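# Fork the loose switch into the yellow-taped rack slot

## Task

Using the fork, carry the unscrewed switch and set it on the rack's rail pair marked with yellow tape, slid all the way in. The rack is free-standing: if it tips more than a little the task fails, and it must finish in its original position.

## Robot and tools

Robot: one six-joint arm (Elite, UR-style chain: shoulder pan, shoulder lift, elbow, wrist 1, wrist 2, wrist 3). Its root sits at (0, 0, +0.094) m in the scene frame, tilted very slightly. Instead of a gripper it carries a rigid steel fork with no motor or sensor. Only gravity, friction and the fork's shape hold a load.

Scene frame: origin on the table top below the arm base, +z up, +y to the left when facing along +x. Poses, velocities and targets in results use this frame. The printed tool position can be off by a few centimetres, more at long reach.

Fork geometry: two blades, each 240 mm long, 30 mm wide and 8 mm thick, with a 110 mm gap. They point along the tool's own -y axis. The load-bearing faces look along tool -z, so the blades are level when tool +z points straight down. The tool point (end_effector_position) lies in the gap, halfway along the blades, on the load face. The blade tips are 120 mm from it toward tool -y, and the upright back legs are 120 mm toward tool +y. A block juts about 10 cm from the last joint's axis toward tool -y and turns with the fork. If the blades tip down toward their tips, the load slides off. A heavier load makes the tool point sag below its target and tilt the fork. Compare the reported pose with the commanded one and send a correction.

execute_actions(actions, cameras): actions is a list of actions, each lasting 0.5 s. An action is up to 15 rows, one per 1/30 s step. If there are fewer rows, the last row is held. Each row is six numbers in [-1, 1]: dx, dy, dz, rx, ry, rz. They are an offset along the scene axes from the Hand target at the start of that action, not from the previous row. 1.0 equals 0.6 m or 180 degrees. rx, ry, rz form one rotation vector, turning about the Hand target's position. Repeating the same offset in a later action moves the arm further. cameras: list of names, ["all"], or [] for none. Images come back only when asked, or by default with an empty actions list. An empty list also returns the state and scene number. An unknown camera name invalidates the call.

move(target, speed, blend, blocking, cameras): drives a straight path. target is one six-number row in the same units, or a list of up to 15 rows. Every row is an offset from the same starting Hand target, all sharing at most 10 s. speed is the top path speed in m/s, from 0.002 to 3.2, default 0.25, with rotation capped at twice that in rad/s. It can be one number or one per target. blend, in metres, rounds corners between listed targets. 0, the default, stops at each one. blocking=false returns after about 0.5 s while the move carries on. The path does not avoid obstacles. The tool lags and can overshoot speed, especially with the arm nearly straight. Keep paths away from the arm's own base, or the shoulder posture may flip. The result adds a move: line. done means the arm is at rest within 3 mm and 2 degrees. Other endings are off_target, moving, held (a check blocked a step or the clearance check halted the path) and fault. limits=paced means the sent pose was clipped. limits=held means steps were withheld. Neither done nor off_target tells you about contact.

wait(seconds 0 to 10): lets time pass while the last command is held. A running move continues. stop: brakes a running move; a fast move needs some distance to stop. zoom_image(camera, region [x0, y0, x1, y1] pixels, at most 504 by 504): enlarges part of the latest image from cam_head_left, cam_head_right or cam_wrist, each 672x504. read_manual gives licence texts only. finished_scene(scene): ends the scene for good. The goal must hold without the robot.

Control details: each step, the commanded orientation is clipped to within 32 degrees of the measured one. Hand target is the last command after that clip, and later offsets start from it. The tool point often rests short of Hand target. A new action, even all zeros, asks for it again. If a gap remains, send it as an offset. Motion trails commands by about 0.15 s. To release a push, command the target back past the tool point.

Results list end_effector_position (m), end_effector_quat_wxyz, linear and angular velocities, Hand target, Joint positions and joint torques. Torques are total drive output, including gravity, positive toward larger joint angles, and noisy or offset. Velocities are omitted when joints are still.

Hazards: the arm is stiff. A target even slightly beyond a firm contact can trip a fault. Net force of about 150 N (±25), or contact torque at the joint limits (293, 293, 133, 49.8, 49.8, 49.8 N m), stops the arm for 10 s. Motors heat up when holding loads, reaching out or pushing at unreachable poses. MOTOR HOT appears at 70 °C; at 85 °C the brakes lock for 30 to 60 s or more. Move gently near the loose rack, never tip or shove it, and slide the switch in slowly and level. Do not drop the switch or let anything leave the table. Avoid fast impacts with fixed or heavy objects.

Each tool is called after "Request:" as name(argument=value, ...), one argument or row to a line, values as JSON.

## Session

Request:
execute_actions(
  actions=[],
)

Scene clock: 0.00 s.
end_effector_position=(+0.6600, +0.2529, +0.3169) end_effector_quat_wxyz=(+0.049, +0.971, +0.235, +0.002)
Joint positions: [3.144 -1.402 1.911 -2.097 -1.658 1.049]
Joint velocities: within noise
Joint torques (N m): no reading
Hand target: +0.6600, +0.2529, +0.3169; +0.049, +0.971, +0.235, +0.002

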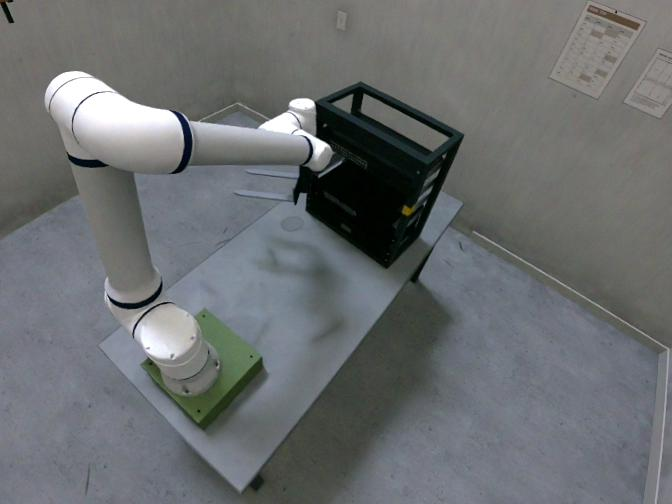

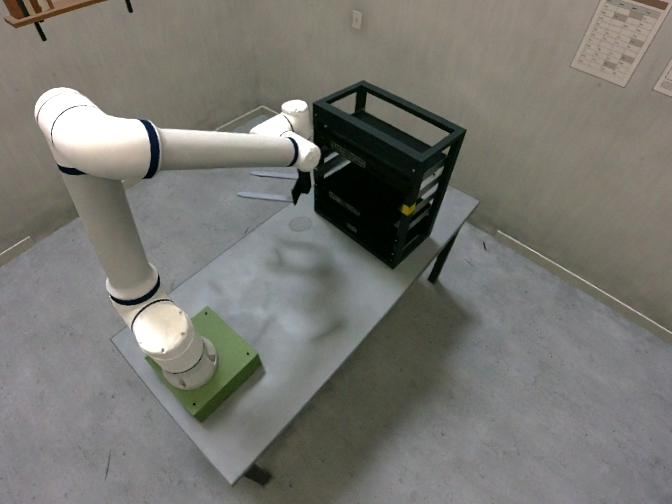

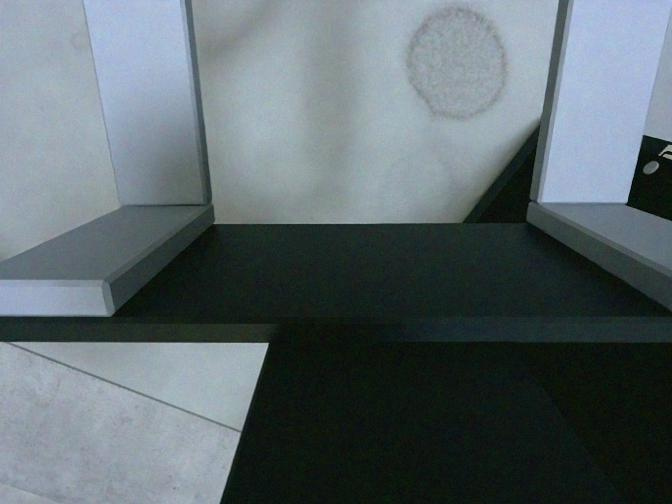

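Request:
zoom_image(
  camera="cam_head_left",
  region=[220, 70, 480, 280],
)

Request:
zoom_image(
  camera="cam_head_right",
  region=[220, 70, 480, 280],
)

Request:
zoom_image(
  camera="cam_wrist",
  region=[200, 180, 672, 504],
)

Scaled by 1.938.

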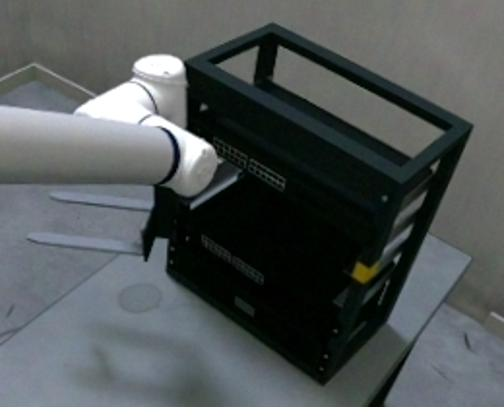

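Scaled by 1.938.

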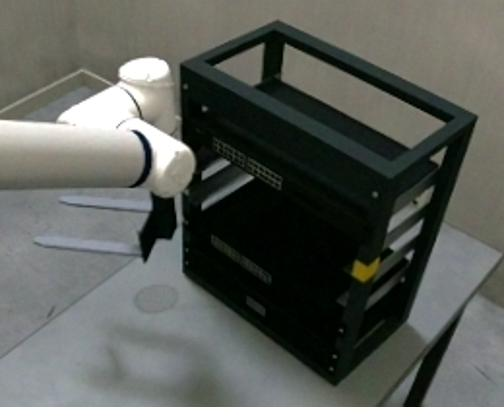

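Scaled by 1.068.

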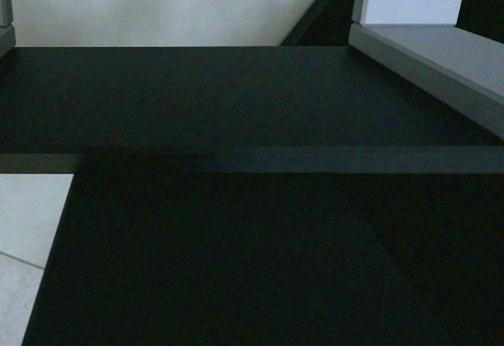

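Request:
move(
  target=[-0.2667, -0.4215, 0.1385, 0, 0, -0.651],
  speed=0.5,
  cameras=["all"],
)

Scene clock: 75.40 s.
end_effector_position=(+0.5000, +0.0000, +0.3999) end_effector_quat_wxyz=(+0.027, +0.707, -0.706, -0.041)
Joint positions: [2.686 -2.15 2.3 -1.613 -1.6 2.64]
Joint torques (N m): [-21.79 -17.5 -100.13 -4.07 2.21 3.49]
Hand target: +0.5000, +0.0000, +0.4000; +0.027, +0.707, -0.706, -0.041
Off the commanded pose: 0.000 m, 0 deg.
move: done
camera_calibration:
cam_wrist: T_world_to_cam=[[-0.014754, -0.998882, -0.0449125, 0.0349244], [-0.900579, -0.00624094, 0.434647, 0.147778], [-0.434441, 0.0468601, -0.89948, 0.671349], [0, 0, 0, 1]] pos_world=[0.425263, 0.00434819, 0.541203]

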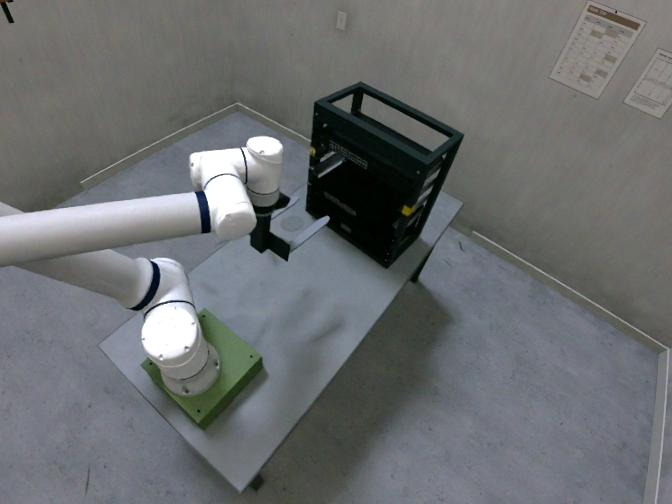

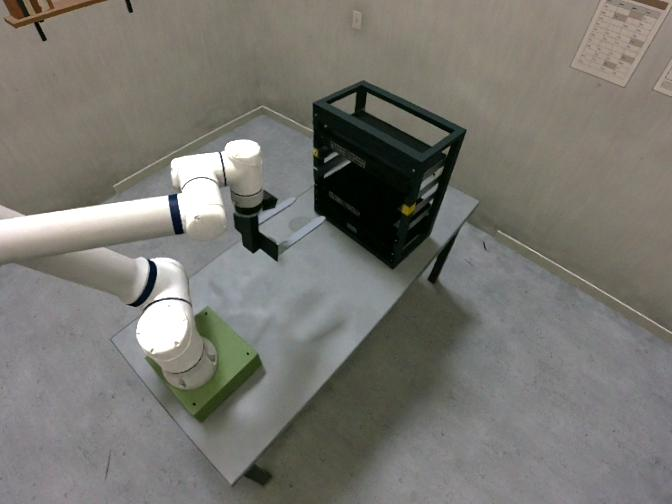

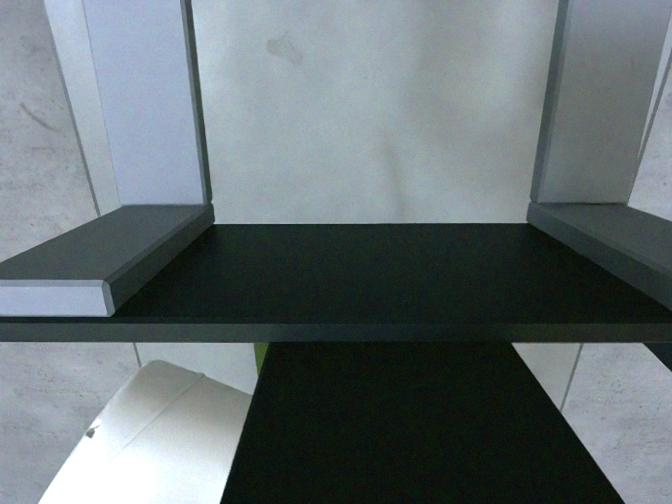

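Request:
move(
  target=[0.2, 0, 0.0833, 0, -0.53, 0],
  speed=0.5,
  cameras=["all"],
)

Scene clock: 81.80 s.
end_effector_position=(+0.5659, +0.0019, +0.4319) end_effector_quat_wxyz=(-0.304, +0.656, -0.635, +0.274)
Joint positions: [2.339 -2.287 2.844 -2.711 -0.942 2.459]
Joint torques (N m): [10.24 -1.16 -92.95 -7.43 2.07 -2.34]
Hand target: +0.5659, +0.0019, +0.4319; -0.304, +0.656, -0.635, +0.274 (not the last commanded pose)
Off the commanded pose: 0.057 m, 42 deg.
move: held (a check stopped the path); limits=held
pose unreachable: on one or more control steps of this call, first in action 0 (counted from 0), an arm could not follow its commanded pose, so it was not sent that pose on those steps. It may still have moved: this result reports where it is.
cause: moving toward the commanded pose would bring two parts of the arm too close to each other (joints 3 (elbow) and 4 (wrist 1) lie between them).
camera_calibration:
cam_wrist: T_world_to_cam=[[0.0551532, -0.997016, -0.0540126, 0.00351022], [-0.882883, -0.0234313, -0.469008, 0.573608], [0.466343, 0.0735541, -0.881541, 0.211009], [0, 0, 0, 1]] pos_world=[0.407833, 0.0014196, 0.455229]

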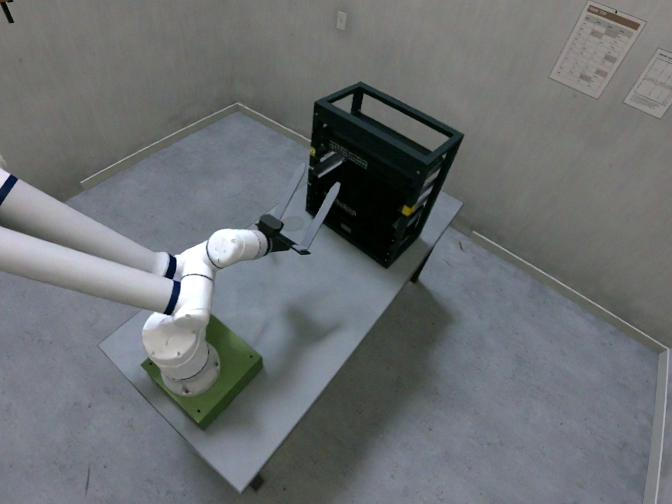

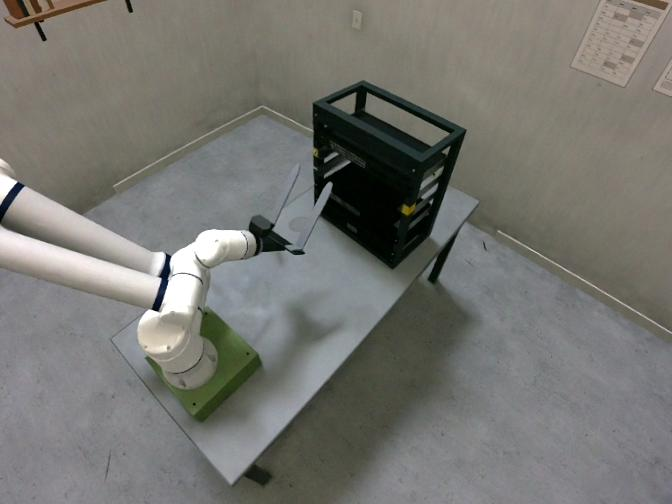

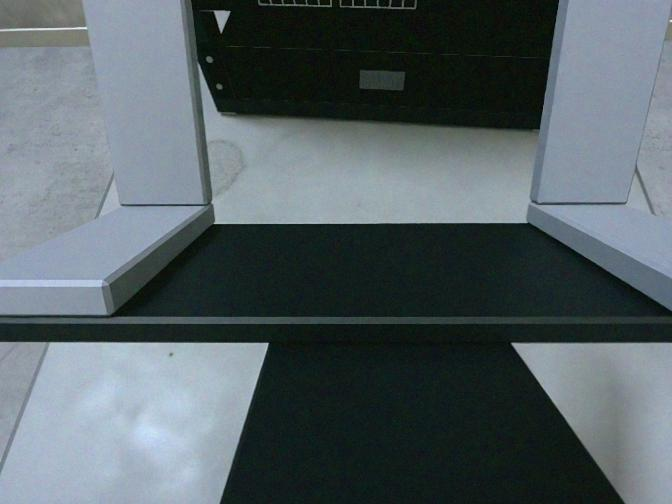

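Request:
move(
  target=[
    [0.0, 0, 0.25, 0, 0, 0],
    [0.155, 0, 0.297, 0, -0.067, -0.03],
  ],
  speed=0.4,
  blend=[0.03, 0],
  cameras=["cam_wrist"],
)

Request:
zoom_image(
  camera="cam_wrist",
  region=[180, 0, 580, 230],
)

Scene clock: 98.13 s.
end_effector_position=(+0.6589, +0.0019, +0.6101) end_effector_quat_wxyz=(-0.355, +0.593, -0.630, +0.355)
Joint positions: [2.668 -1.992 2.594 -3.155 -1.15 2.913]
Joint torques (N m): [10.82 2.75 -66.87 -12.63 -0.54 3.26]
Hand target: +0.6589, +0.0019, +0.6101; -0.355, +0.593, -0.630, +0.355
Off the commanded pose: 0.000 m, 0 deg.
move: done
camera_calibration:
cam_wrist: T_world_to_cam=[[-0.0279684, -0.9983, -0.0511394, 0.0609977], [-0.764098, 0.0543358, -0.642808, 0.766914], [0.644494, 0.0210972, -0.764319, 0.136011], [0, 0, 0, 1]] pos_world=[0.500045, 0.0163537, 0.600053]
Images, in order (width x height): cam_wrist 672x504.

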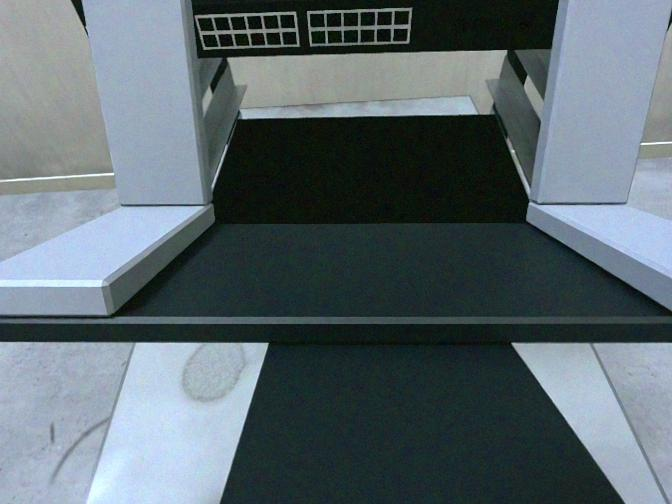

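Scaled by 1.260.

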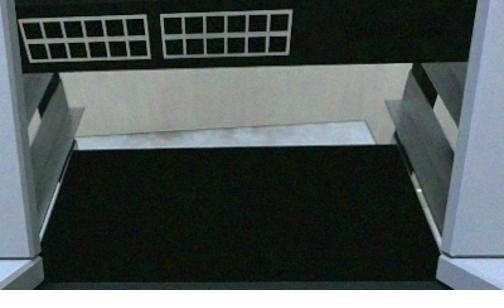

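Request:
execute_actions(
  actions=[],
  cameras=["cam_head_left", "cam_head_right"],
)

Request:
zoom_image(
  camera="cam_head_left",
  region=[290, 80, 470, 270],
)

Request:
zoom_image(
  camera="cam_head_right",
  region=[290, 80, 470, 270],
)

Request:
zoom_image(
  camera="cam_head_left",
  region=[360, 150, 460, 270],
)

Scene clock: 106.40 s.
end_effector_position=(+0.6589, +0.0019, +0.6101) end_effector_quat_wxyz=(-0.355, +0.593, -0.630, +0.355)
Joint positions: [2.668 -1.992 2.594 -3.156 -1.15 2.913]
Joint velocities: within noise
Joint torques (N m): [10.84 1.57 -67.42 -12.64 -0.56 3.38]
Hand target: +0.6589, +0.0019, +0.6101; -0.355, +0.593, -0.630, +0.355
Off the commanded pose: 0.000 m, 0 deg.
Images, in order (width x height): cam_head_left 672x504, cam_head_right 672x504.

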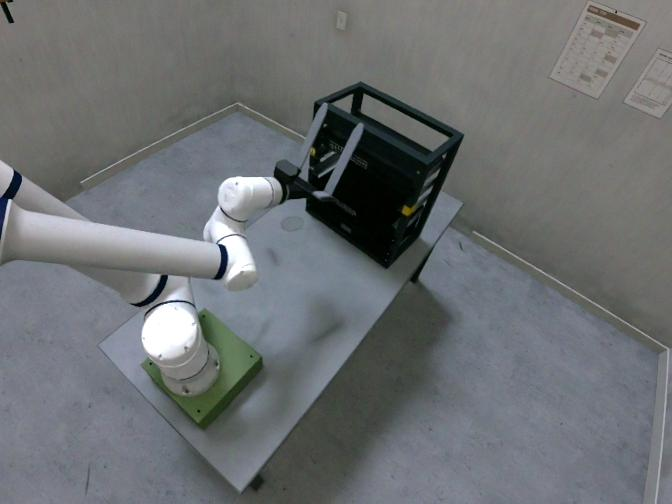

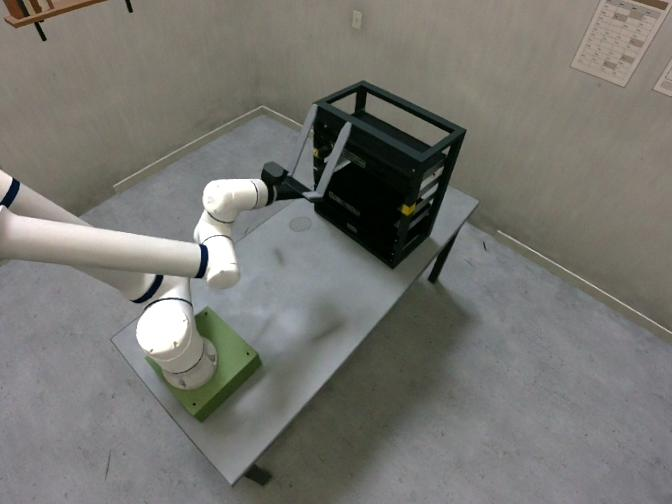

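Scaled by 2.653.

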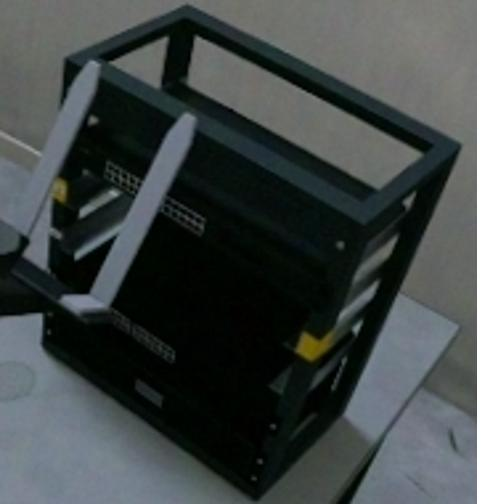

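Scaled by 2.653.

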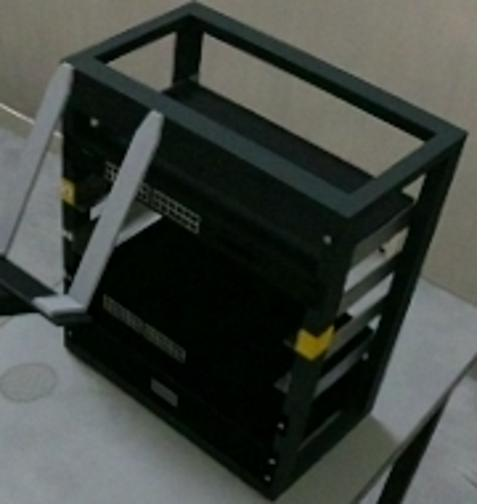

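Scaled by 4.200.

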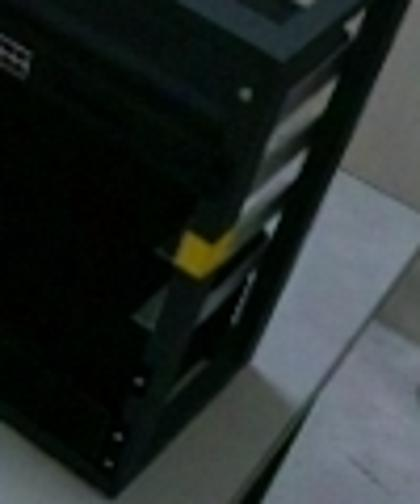

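Request:
move(
  target=[-0.073, 0.51, -0.21, -0.433, 0, 0.25],
  speed=0.5,
  cameras=["cam_wrist"],
)

Scene clock: 124.10 s.
end_effector_position=(+0.6151, +0.3078, +0.4841) end_effector_quat_wxyz=(-0.014, +0.859, -0.018, +0.511)
Joint positions: [3.121 -1.804 2.515 -3.341 -1.504 1.59]
Joint torques (N m): [8.6 -13.8 -85.84 -7.4 -1.26 -0.63]
Hand target: +0.6151, +0.3079, +0.4841; -0.014, +0.859, -0.018, +0.511
Off the commanded pose: 0.000 m, 0 deg.
move: done
camera_calibration:
cam_wrist: T_world_to_cam=[[0.500178, -0.0588348, 0.863922, -0.698282], [-0.321966, -0.938796, 0.122472, 0.299062], [0.803841, -0.339411, -0.488508, -0.059099], [0, 0, 0, 1]] pos_world=[0.493059, 0.219616, 0.537764]
Images, in order (width x height): cam_wrist 672x504.

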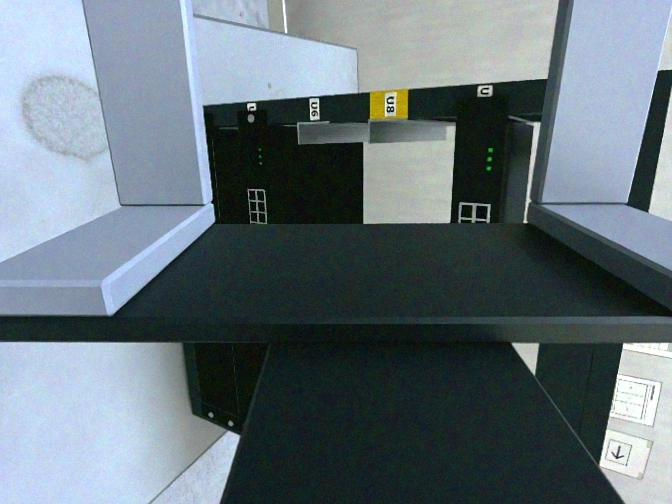

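Request:
zoom_image(
  camera="cam_wrist",
  region=[195, 60, 395, 225],
)

Request:
zoom_image(
  camera="cam_wrist",
  region=[360, 60, 560, 225],
)

Scaled by 2.520.

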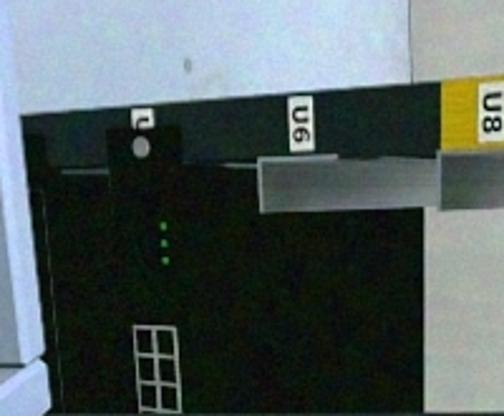

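Scaled by 2.520.

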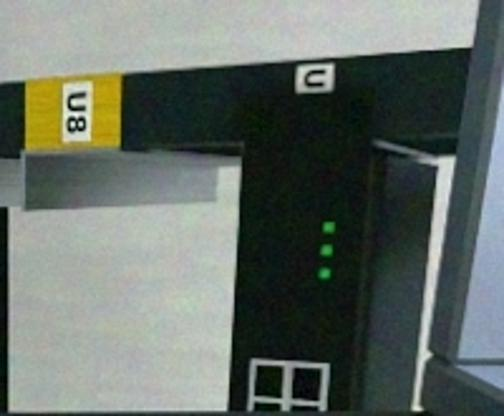

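Request:
move(
  target=[-0.08, 0, 0.2, 0, 0, 0],
  speed=0.4,
  cameras=["cam_wrist"],
)

Request:
zoom_image(
  camera="cam_wrist",
  region=[200, 30, 400, 225],
)

Request:
zoom_image(
  camera="cam_wrist",
  region=[360, 30, 560, 225],
)

Scene clock: 179.17 s.
end_effector_position=(+0.5671, +0.3079, +0.6040) end_effector_quat_wxyz=(-0.014, +0.859, -0.018, +0.511) end_effector_velocity=(+0.000, +0.000, +0.001) end_effector_angular_velocity=(+0.000, +0.002, +0.000)
Joint positions: [3.108 -2.071 2.417 -2.975 -1.493 1.583]
Joint velocities: [0 -0.002 -0.001 0.005 0 0]
Joint torques (N m): [-22.65 -21.57 -100.42 -7.66 2.62 -0.78]
Hand target: +0.5671, +0.3079, +0.6041; -0.014, +0.859, -0.018, +0.511
Off the commanded pose: 0.000 m, 0 deg.
move: done
camera_calibration:
cam_wrist: T_world_to_cam=[[0.500117, -0.0583865, 0.863987, -0.777966], [-0.321843, -0.938788, 0.122857, 0.268708], [0.803928, -0.339511, -0.488296, 0.0379357], [0, 0, 0, 1]] pos_world=[0.445059, 0.219717, 0.657664]
Images, in order (width x height): cam_wrist 672x504.

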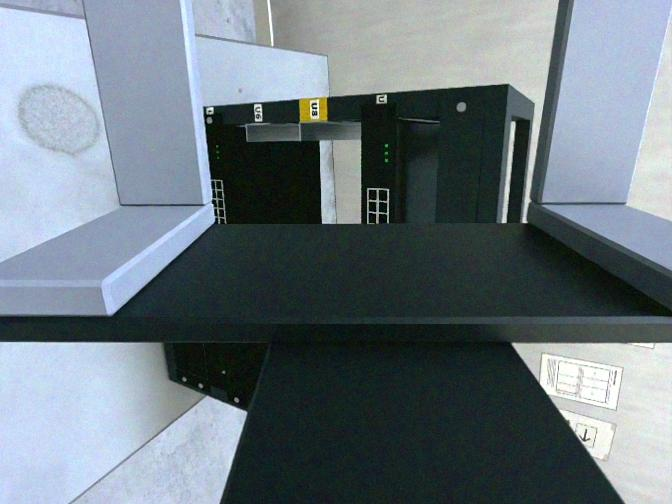

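Scaled by 2.520.

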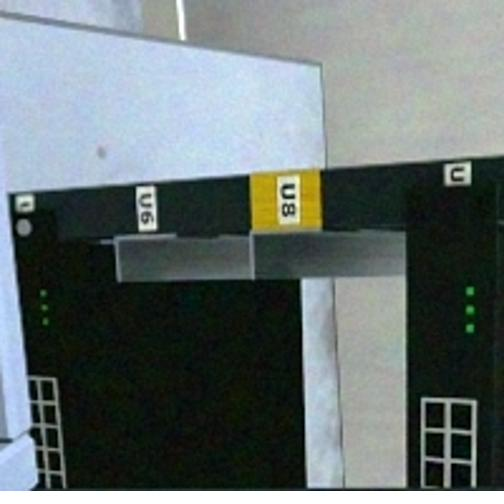

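Scaled by 2.520.

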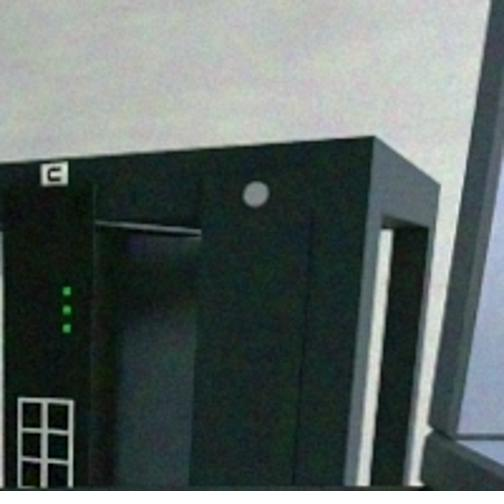

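Request:
move(
  target=[0, -0.7333, 0, 0, 0, 0],
  speed=0.5,
  cameras=["cam_wrist"],
)

Request:
zoom_image(
  camera="cam_wrist",
  region=[200, 30, 400, 225],
)

Request:
zoom_image(
  camera="cam_wrist",
  region=[360, 30, 560, 225],
)

Scene clock: 212.43 s.
end_effector_position=(+0.5671, -0.1320, +0.6041) end_effector_quat_wxyz=(-0.014, +0.859, -0.018, +0.511)
Joint positions: [2.015 -1.997 2.318 -2.486 -0.631 0.753]
Joint torques (N m): [-21.53 -1.7 -96.49 -3.72 7.25 -0.85]
Hand target: +0.5671, -0.1321, +0.6041; -0.014, +0.859, -0.018, +0.511
Off the commanded pose: 0.000 m, 0 deg.
move: done
camera_calibration:
cam_wrist: T_world_to_cam=[[0.500096, -0.058437, 0.863996, -0.803744], [-0.321946, -0.938753, 0.122854, -0.144222], [0.8039, -0.339599, -0.48828, -0.111384], [0, 0, 0, 1]] pos_world=[0.445059, -0.220183, 0.657764]
Images, in order (width x height): cam_wrist 672x504.

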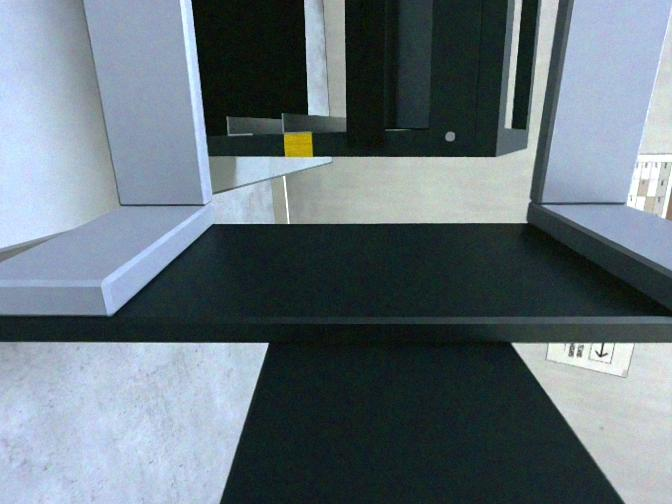

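Scaled by 2.520.

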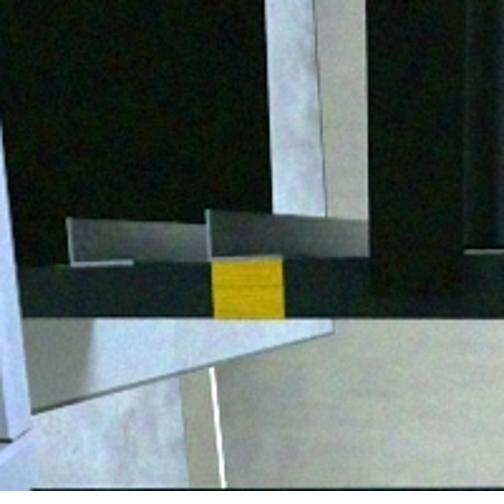

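Scaled by 2.520.

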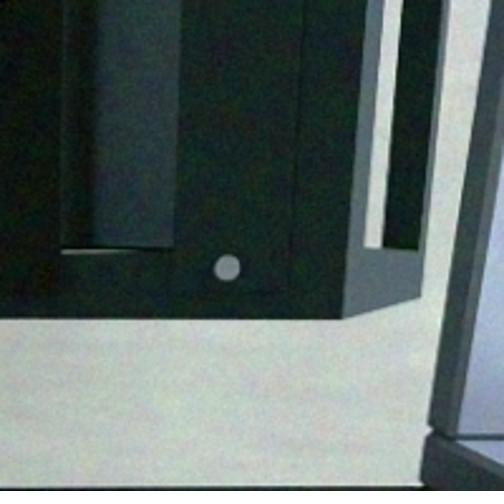

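Request:
move(
  target=[
    [-0.03, 0.17, 0.24, 0.2705, 0.2638, -0.4577],
    [0.633, 0.16, 0.138, 0.2705, 0.2638, -0.4577],
  ],
  speed=0.5,
  cameras=["all"],
)

Scene clock: 264.37 s.
end_effector_position=(+0.9467, -0.0361, +0.6869) end_effector_quat_wxyz=(+0.000, +0.678, -0.735, +0.000)
Joint positions: [2.93 -1.395 1.252 -1.413 -1.568 2.964]
Joint torques (N m): [10.3 -70.64 -101.03 -5.39 -2.17 3.4]
Hand target: +0.9469, -0.0361, +0.6869; +0.000, +0.678, -0.735, +0.000
Off the commanded pose: 0.000 m, 0 deg.
move: done
camera_calibration:
cam_wrist: T_world_to_cam=[[-0.0932371, -0.995285, -0.0267274, 0.080172], [-0.934662, 0.0782445, 0.34682, 0.520794], [-0.343094, 0.0573175, -0.937551, 1.06527], [0, 0, 0, 1]] pos_world=[0.859731, -0.0220142, 0.820269]

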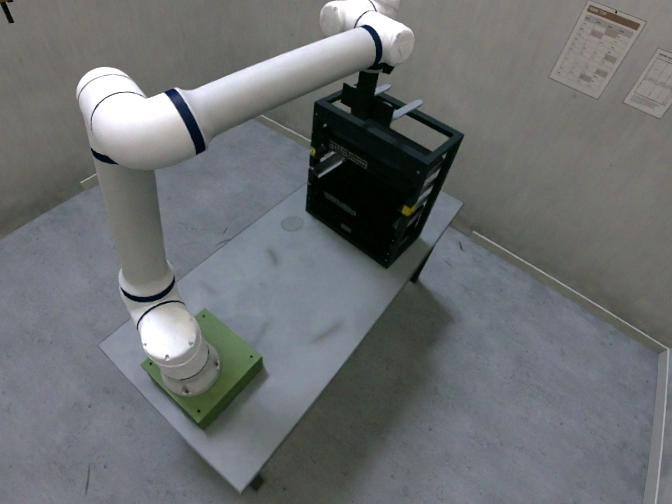

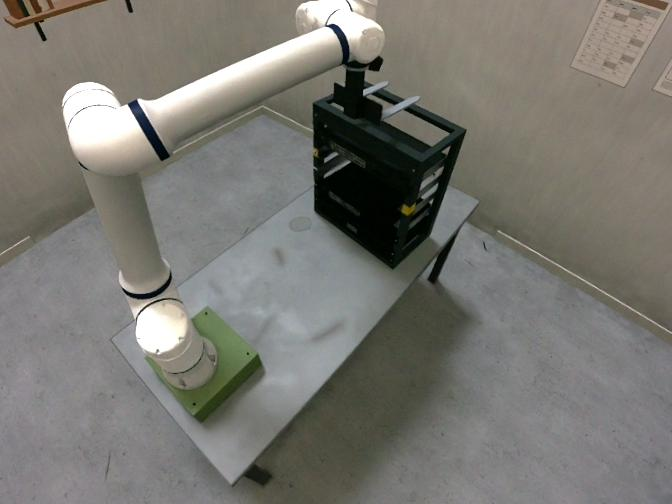

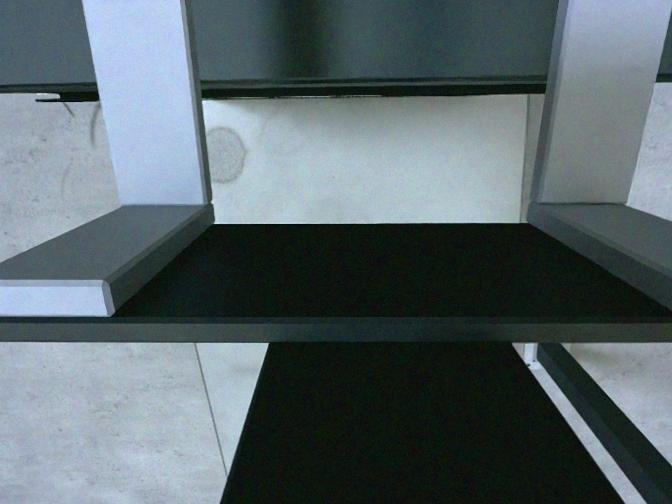

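Request:
zoom_image(
  camera="cam_wrist",
  region=[0, 50, 250, 130],
)

Request:
zoom_image(
  camera="cam_wrist",
  region=[480, 50, 672, 130],
)

Request:
zoom_image(
  camera="cam_wrist",
  region=[190, 60, 560, 110],
)

Scaled by 2.016.

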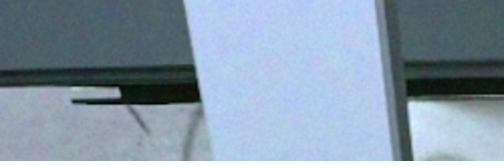

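Scaled by 2.625.

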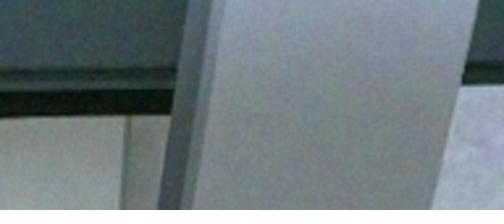

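Scaled by 1.362.

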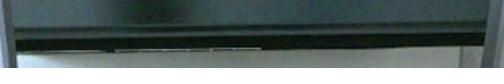

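Request:
move(
  target=[
    [-0.63, 0.0568, 0, 0, 0, 0.0042],
    [-0.63, 0.0568, -0.4565, 0, 0, 0.0042],
    [-0.065, 0.0188, -0.4565, 0, 0, 0.0042],
  ],
  speed=[0.4, 0.4, 0.2],
  blend=[0.06, 0.03, 0],
  cameras=["all"],
)

Scene clock: 296.13 s.
end_effector_position=(+0.9077, -0.0248, +0.4130) end_effector_quat_wxyz=(+0.000, +0.683, -0.730, +0.000)
Joint positions: [2.93 -1.421 1.769 -1.904 -1.568 2.95]
Joint torques (N m): [9.31 -62.44 -97.33 -5.17 -2.18 3.39]
Hand target: +0.9079, -0.0248, +0.4130; +0.000, +0.683, -0.730, +0.000
Off the commanded pose: 0.000 m, 0 deg.
move: done
camera_calibration:
cam_wrist: T_world_to_cam=[[-0.0800943, -0.996428, -0.0267465, 0.0685766], [-0.935625, 0.0658981, 0.346791, 0.579044], [-0.343789, 0.0528006, -0.937561, 0.79498], [0, 0, 0, 1]] pos_world=[0.820566, -0.0118017, 0.546369]

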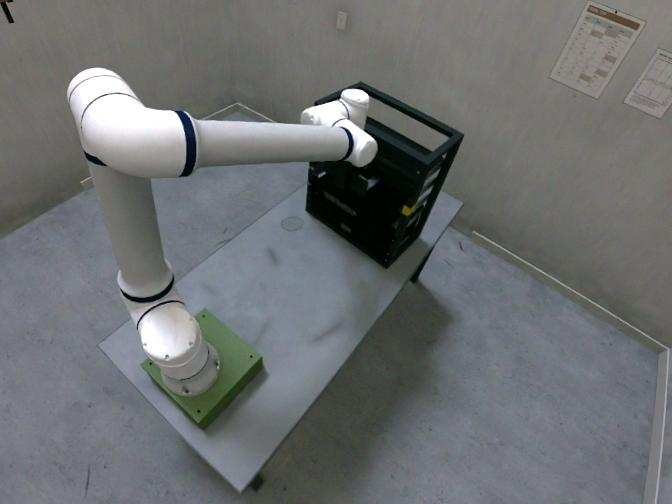

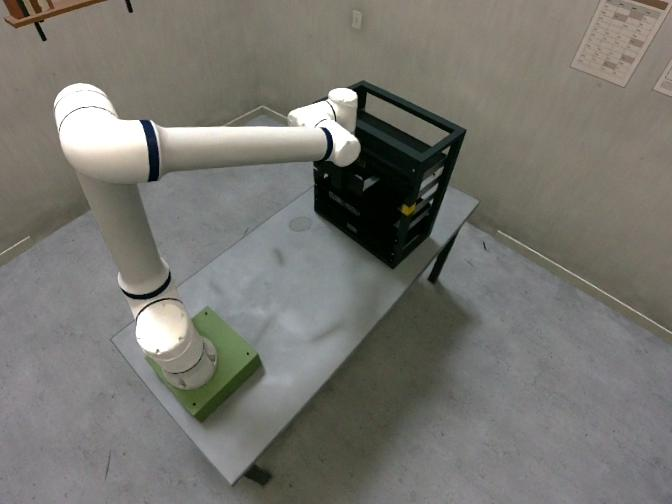

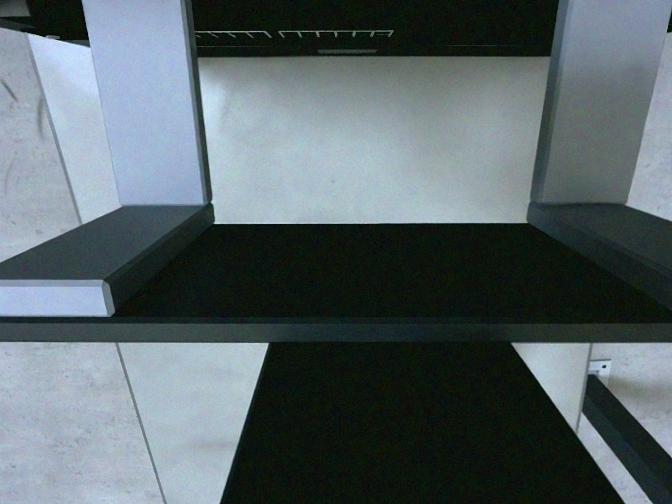

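Request:
zoom_image(
  camera="cam_wrist",
  region=[0, 0, 330, 100],
)

Request:
zoom_image(
  camera="cam_wrist",
  region=[330, 0, 672, 100],
)

Request:
zoom_image(
  camera="cam_head_right",
  region=[310, 80, 460, 230],
)

Scaled by 1.527.

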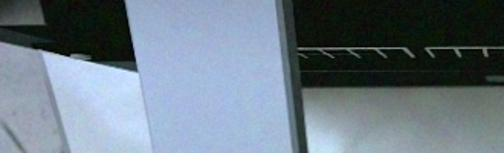

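Scaled by 1.474.

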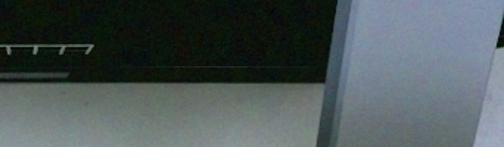

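Scaled by 3.360.

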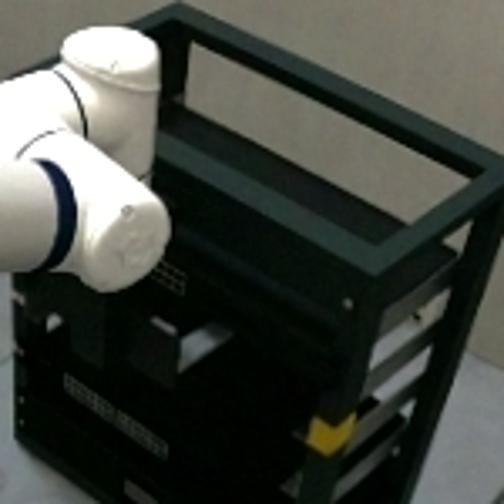

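Request:
move(
  target=[0, 0, 0.04, 0, 0, 0],
  speed=0.1,
)

Request:
move(
  target=[0, 0, 0.005, 0, 0, 0],
  speed=0.02,
)

Request:
move(
  target=[0, 0, 0.005, 0, 0, 0],
  speed=0.02,
)

Scene clock: 308.13 s.
end_effector_position=(+0.9079, -0.0248, +0.4368) end_effector_quat_wxyz=(+0.000, +0.683, -0.730, +0.000)
Joint positions: [2.93 -1.433 1.739 -1.862 -1.568 2.95]
Joint torques (N m): [-14.78 -91.15 -99.35 -5.38 -1.54 -1.45]
Hand target: +0.9079, -0.0248, +0.4370; +0.000, +0.683, -0.730, +0.000
Off the commanded pose: 0.000 m, 0 deg.
move: done

Scene clock: 308.83 s.
end_effector_position=(+0.9078, -0.0248, +0.4397) end_effector_quat_wxyz=(+0.000, +0.683, -0.730, +0.000)
Joint positions: [2.93 -1.434 1.735 -1.856 -1.568 2.95]
Joint torques (N m): [-17.89 -106.7 -120.54 -11 -1.78 -1.64]
Hand target: +0.9079, -0.0248, +0.4400; +0.000, +0.683, -0.730, +0.000
Off the commanded pose: 0.000 m, 0 deg.
move: done

Scene clock: 309.53 s.
end_effector_position=(+0.9079, -0.0249, +0.4428) end_effector_quat_wxyz=(+0.000, +0.683, -0.730, +0.000)
Joint positions: [2.93 -1.436 1.731 -1.851 -1.568 2.95]
Joint torques (N m): [-19.6 -126 -141.23 -17.92 1.17 -1.7]
Hand target: +0.9079, -0.0248, +0.4430; +0.000, +0.683, -0.730, +0.000
Off the commanded pose: 0.000 m, 0 deg.
move: done

Request:
move(
  target=[0, 0, 0.005, 0, 0, 0],
  speed=0.02,
)

Request:
move(
  target=[0, 0, 0.005, 0, 0, 0],
  speed=0.02,
  cameras=["all"],
)

Request:
zoom_image(
  camera="cam_head_right",
  region=[310, 80, 460, 230],
)

Request:
zoom_image(
  camera="cam_head_left",
  region=[310, 80, 460, 230],
)

Scene clock: 314.90 s.
end_effector_position=(+0.9079, -0.0248, +0.4458) end_effector_quat_wxyz=(+0.000, +0.683, -0.730, +0.000)
Joint positions: [2.93 -1.437 1.727 -1.846 -1.568 2.95]
Joint torques (N m): [-20.56 -127.12 -142.24 -18.29 3.15 -1.97]
Hand target: +0.9079, -0.0248, +0.4460; +0.000, +0.683, -0.730, +0.000
Off the commanded pose: 0.000 m, 0 deg.
move: done

Scene clock: 315.60 s.
end_effector_position=(+0.9079, -0.0248, +0.4488) end_effector_quat_wxyz=(+0.000, +0.683, -0.730, +0.000)
Joint positions: [2.93 -1.439 1.723 -1.841 -1.568 2.95]
Joint torques (N m): [-22.05 -127.17 -143.5 -18.87 2.86 -2.06]
Hand target: +0.9079, -0.0248, +0.4490; +0.000, +0.683, -0.730, +0.000
Off the commanded pose: 0.000 m, 0 deg.
move: done
camera_calibration:
cam_wrist: T_world_to_cam=[[-0.0800943, -0.996429, -0.0267384, 0.0695455], [-0.935592, 0.0658959, 0.346879, 0.566738], [-0.343878, 0.0527993, -0.937529, 0.828667], [0, 0, 0, 1]] pos_world=[0.820766, -0.0118017, 0.582169]

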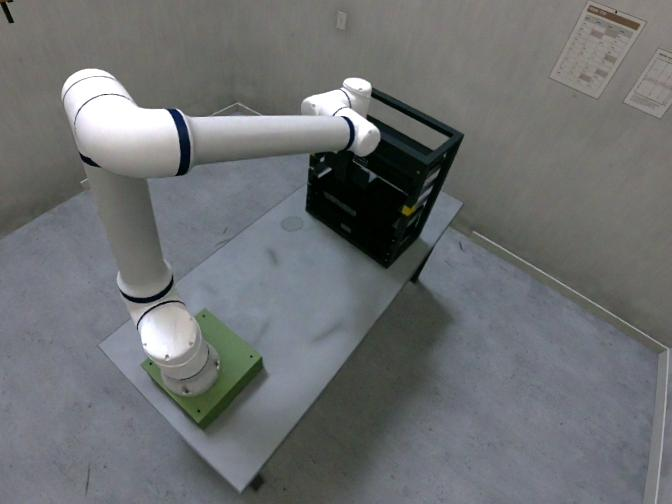

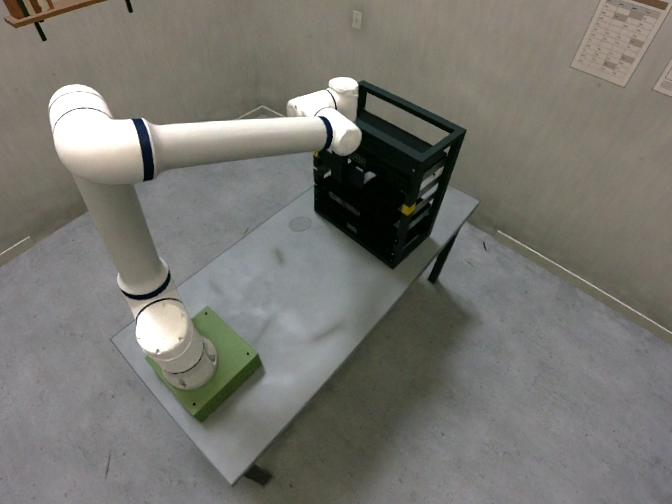

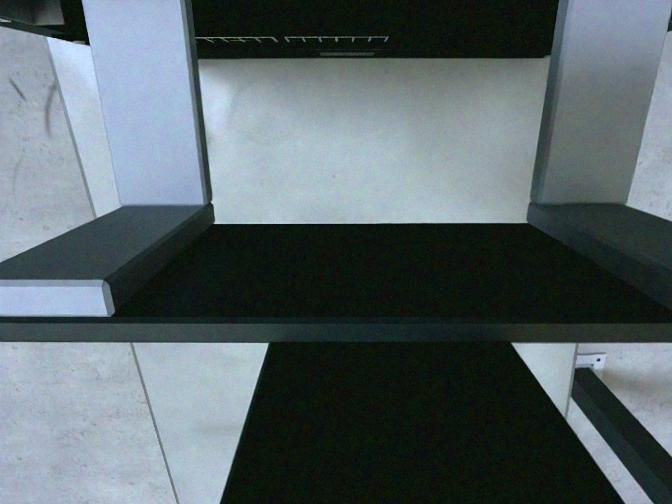

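Scaled by 3.360.

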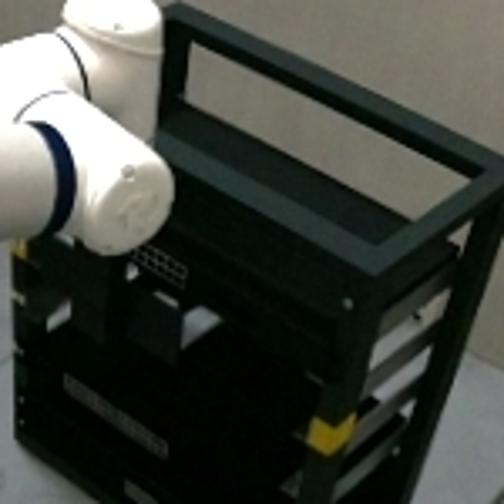

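Scaled by 3.360.

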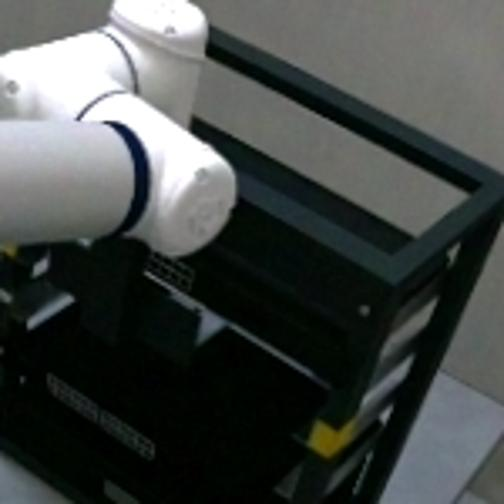

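Request:
move(
  target=[
    [0, 0, 0.006, 0, 0, 0],
    [-0.4822, 0.0325, 0.006, 0, 0, 0],
  ],
  speed=[0.05, 0.12],
  blend=[0.002, 0],
  cameras=["all"],
)

Request:
zoom_image(
  camera="cam_head_right",
  region=[220, 80, 470, 280],
)

Request:
zoom_image(
  camera="cam_head_left",
  region=[220, 80, 470, 280],
)

Scene clock: 325.27 s.
end_effector_position=(+0.6187, -0.0053, +0.4526) end_effector_quat_wxyz=(+0.000, +0.683, -0.730, +0.000)
Joint positions: [2.808 -1.96 2.157 -1.753 -1.569 2.829]
Joint torques (N m): [-23.38 -59.95 -120.16 -18.34 3.95 -2.32]
Hand target: +0.6186, -0.0053, +0.4526; +0.000, +0.683, -0.730, +0.000
Off the commanded pose: 0.000 m, 0 deg.
move: done; blend cut to 0.0018 m at target 1
camera_calibration:
cam_wrist: T_world_to_cam=[[-0.0800609, -0.996434, -0.0266446, 0.065742], [-0.935594, 0.0658973, 0.346873, 0.293573], [-0.34388, 0.0526995, -0.937534, 0.731761], [0, 0, 0, 1]] pos_world=[0.531567, 0.00759848, 0.58597]

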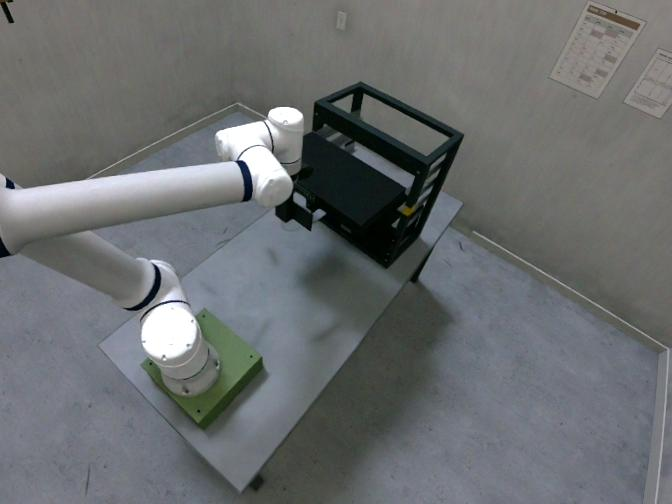

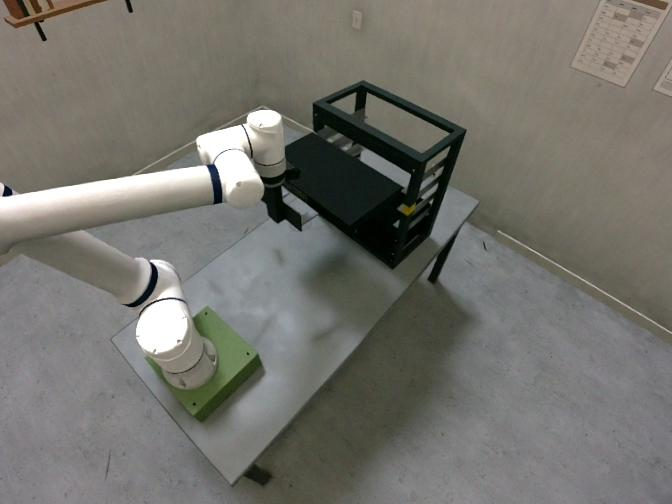

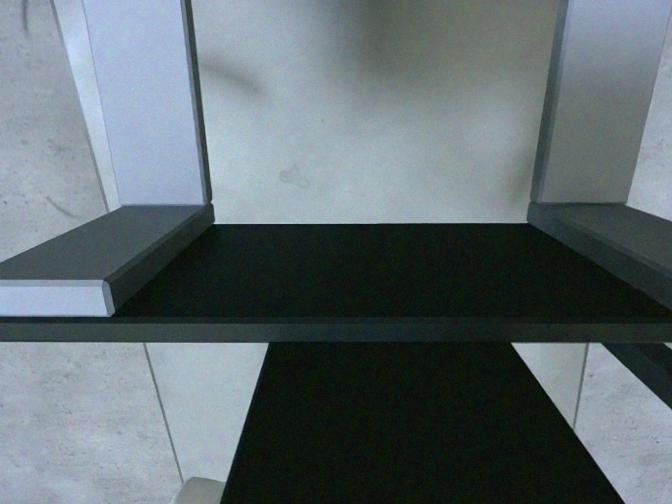

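Scaled by 2.016.

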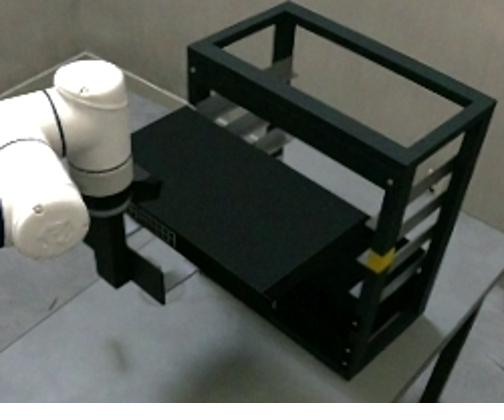

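Scaled by 2.016.

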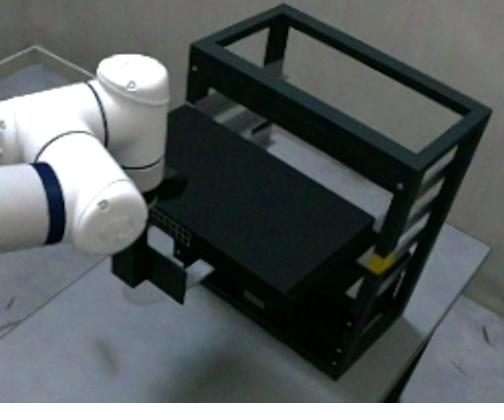

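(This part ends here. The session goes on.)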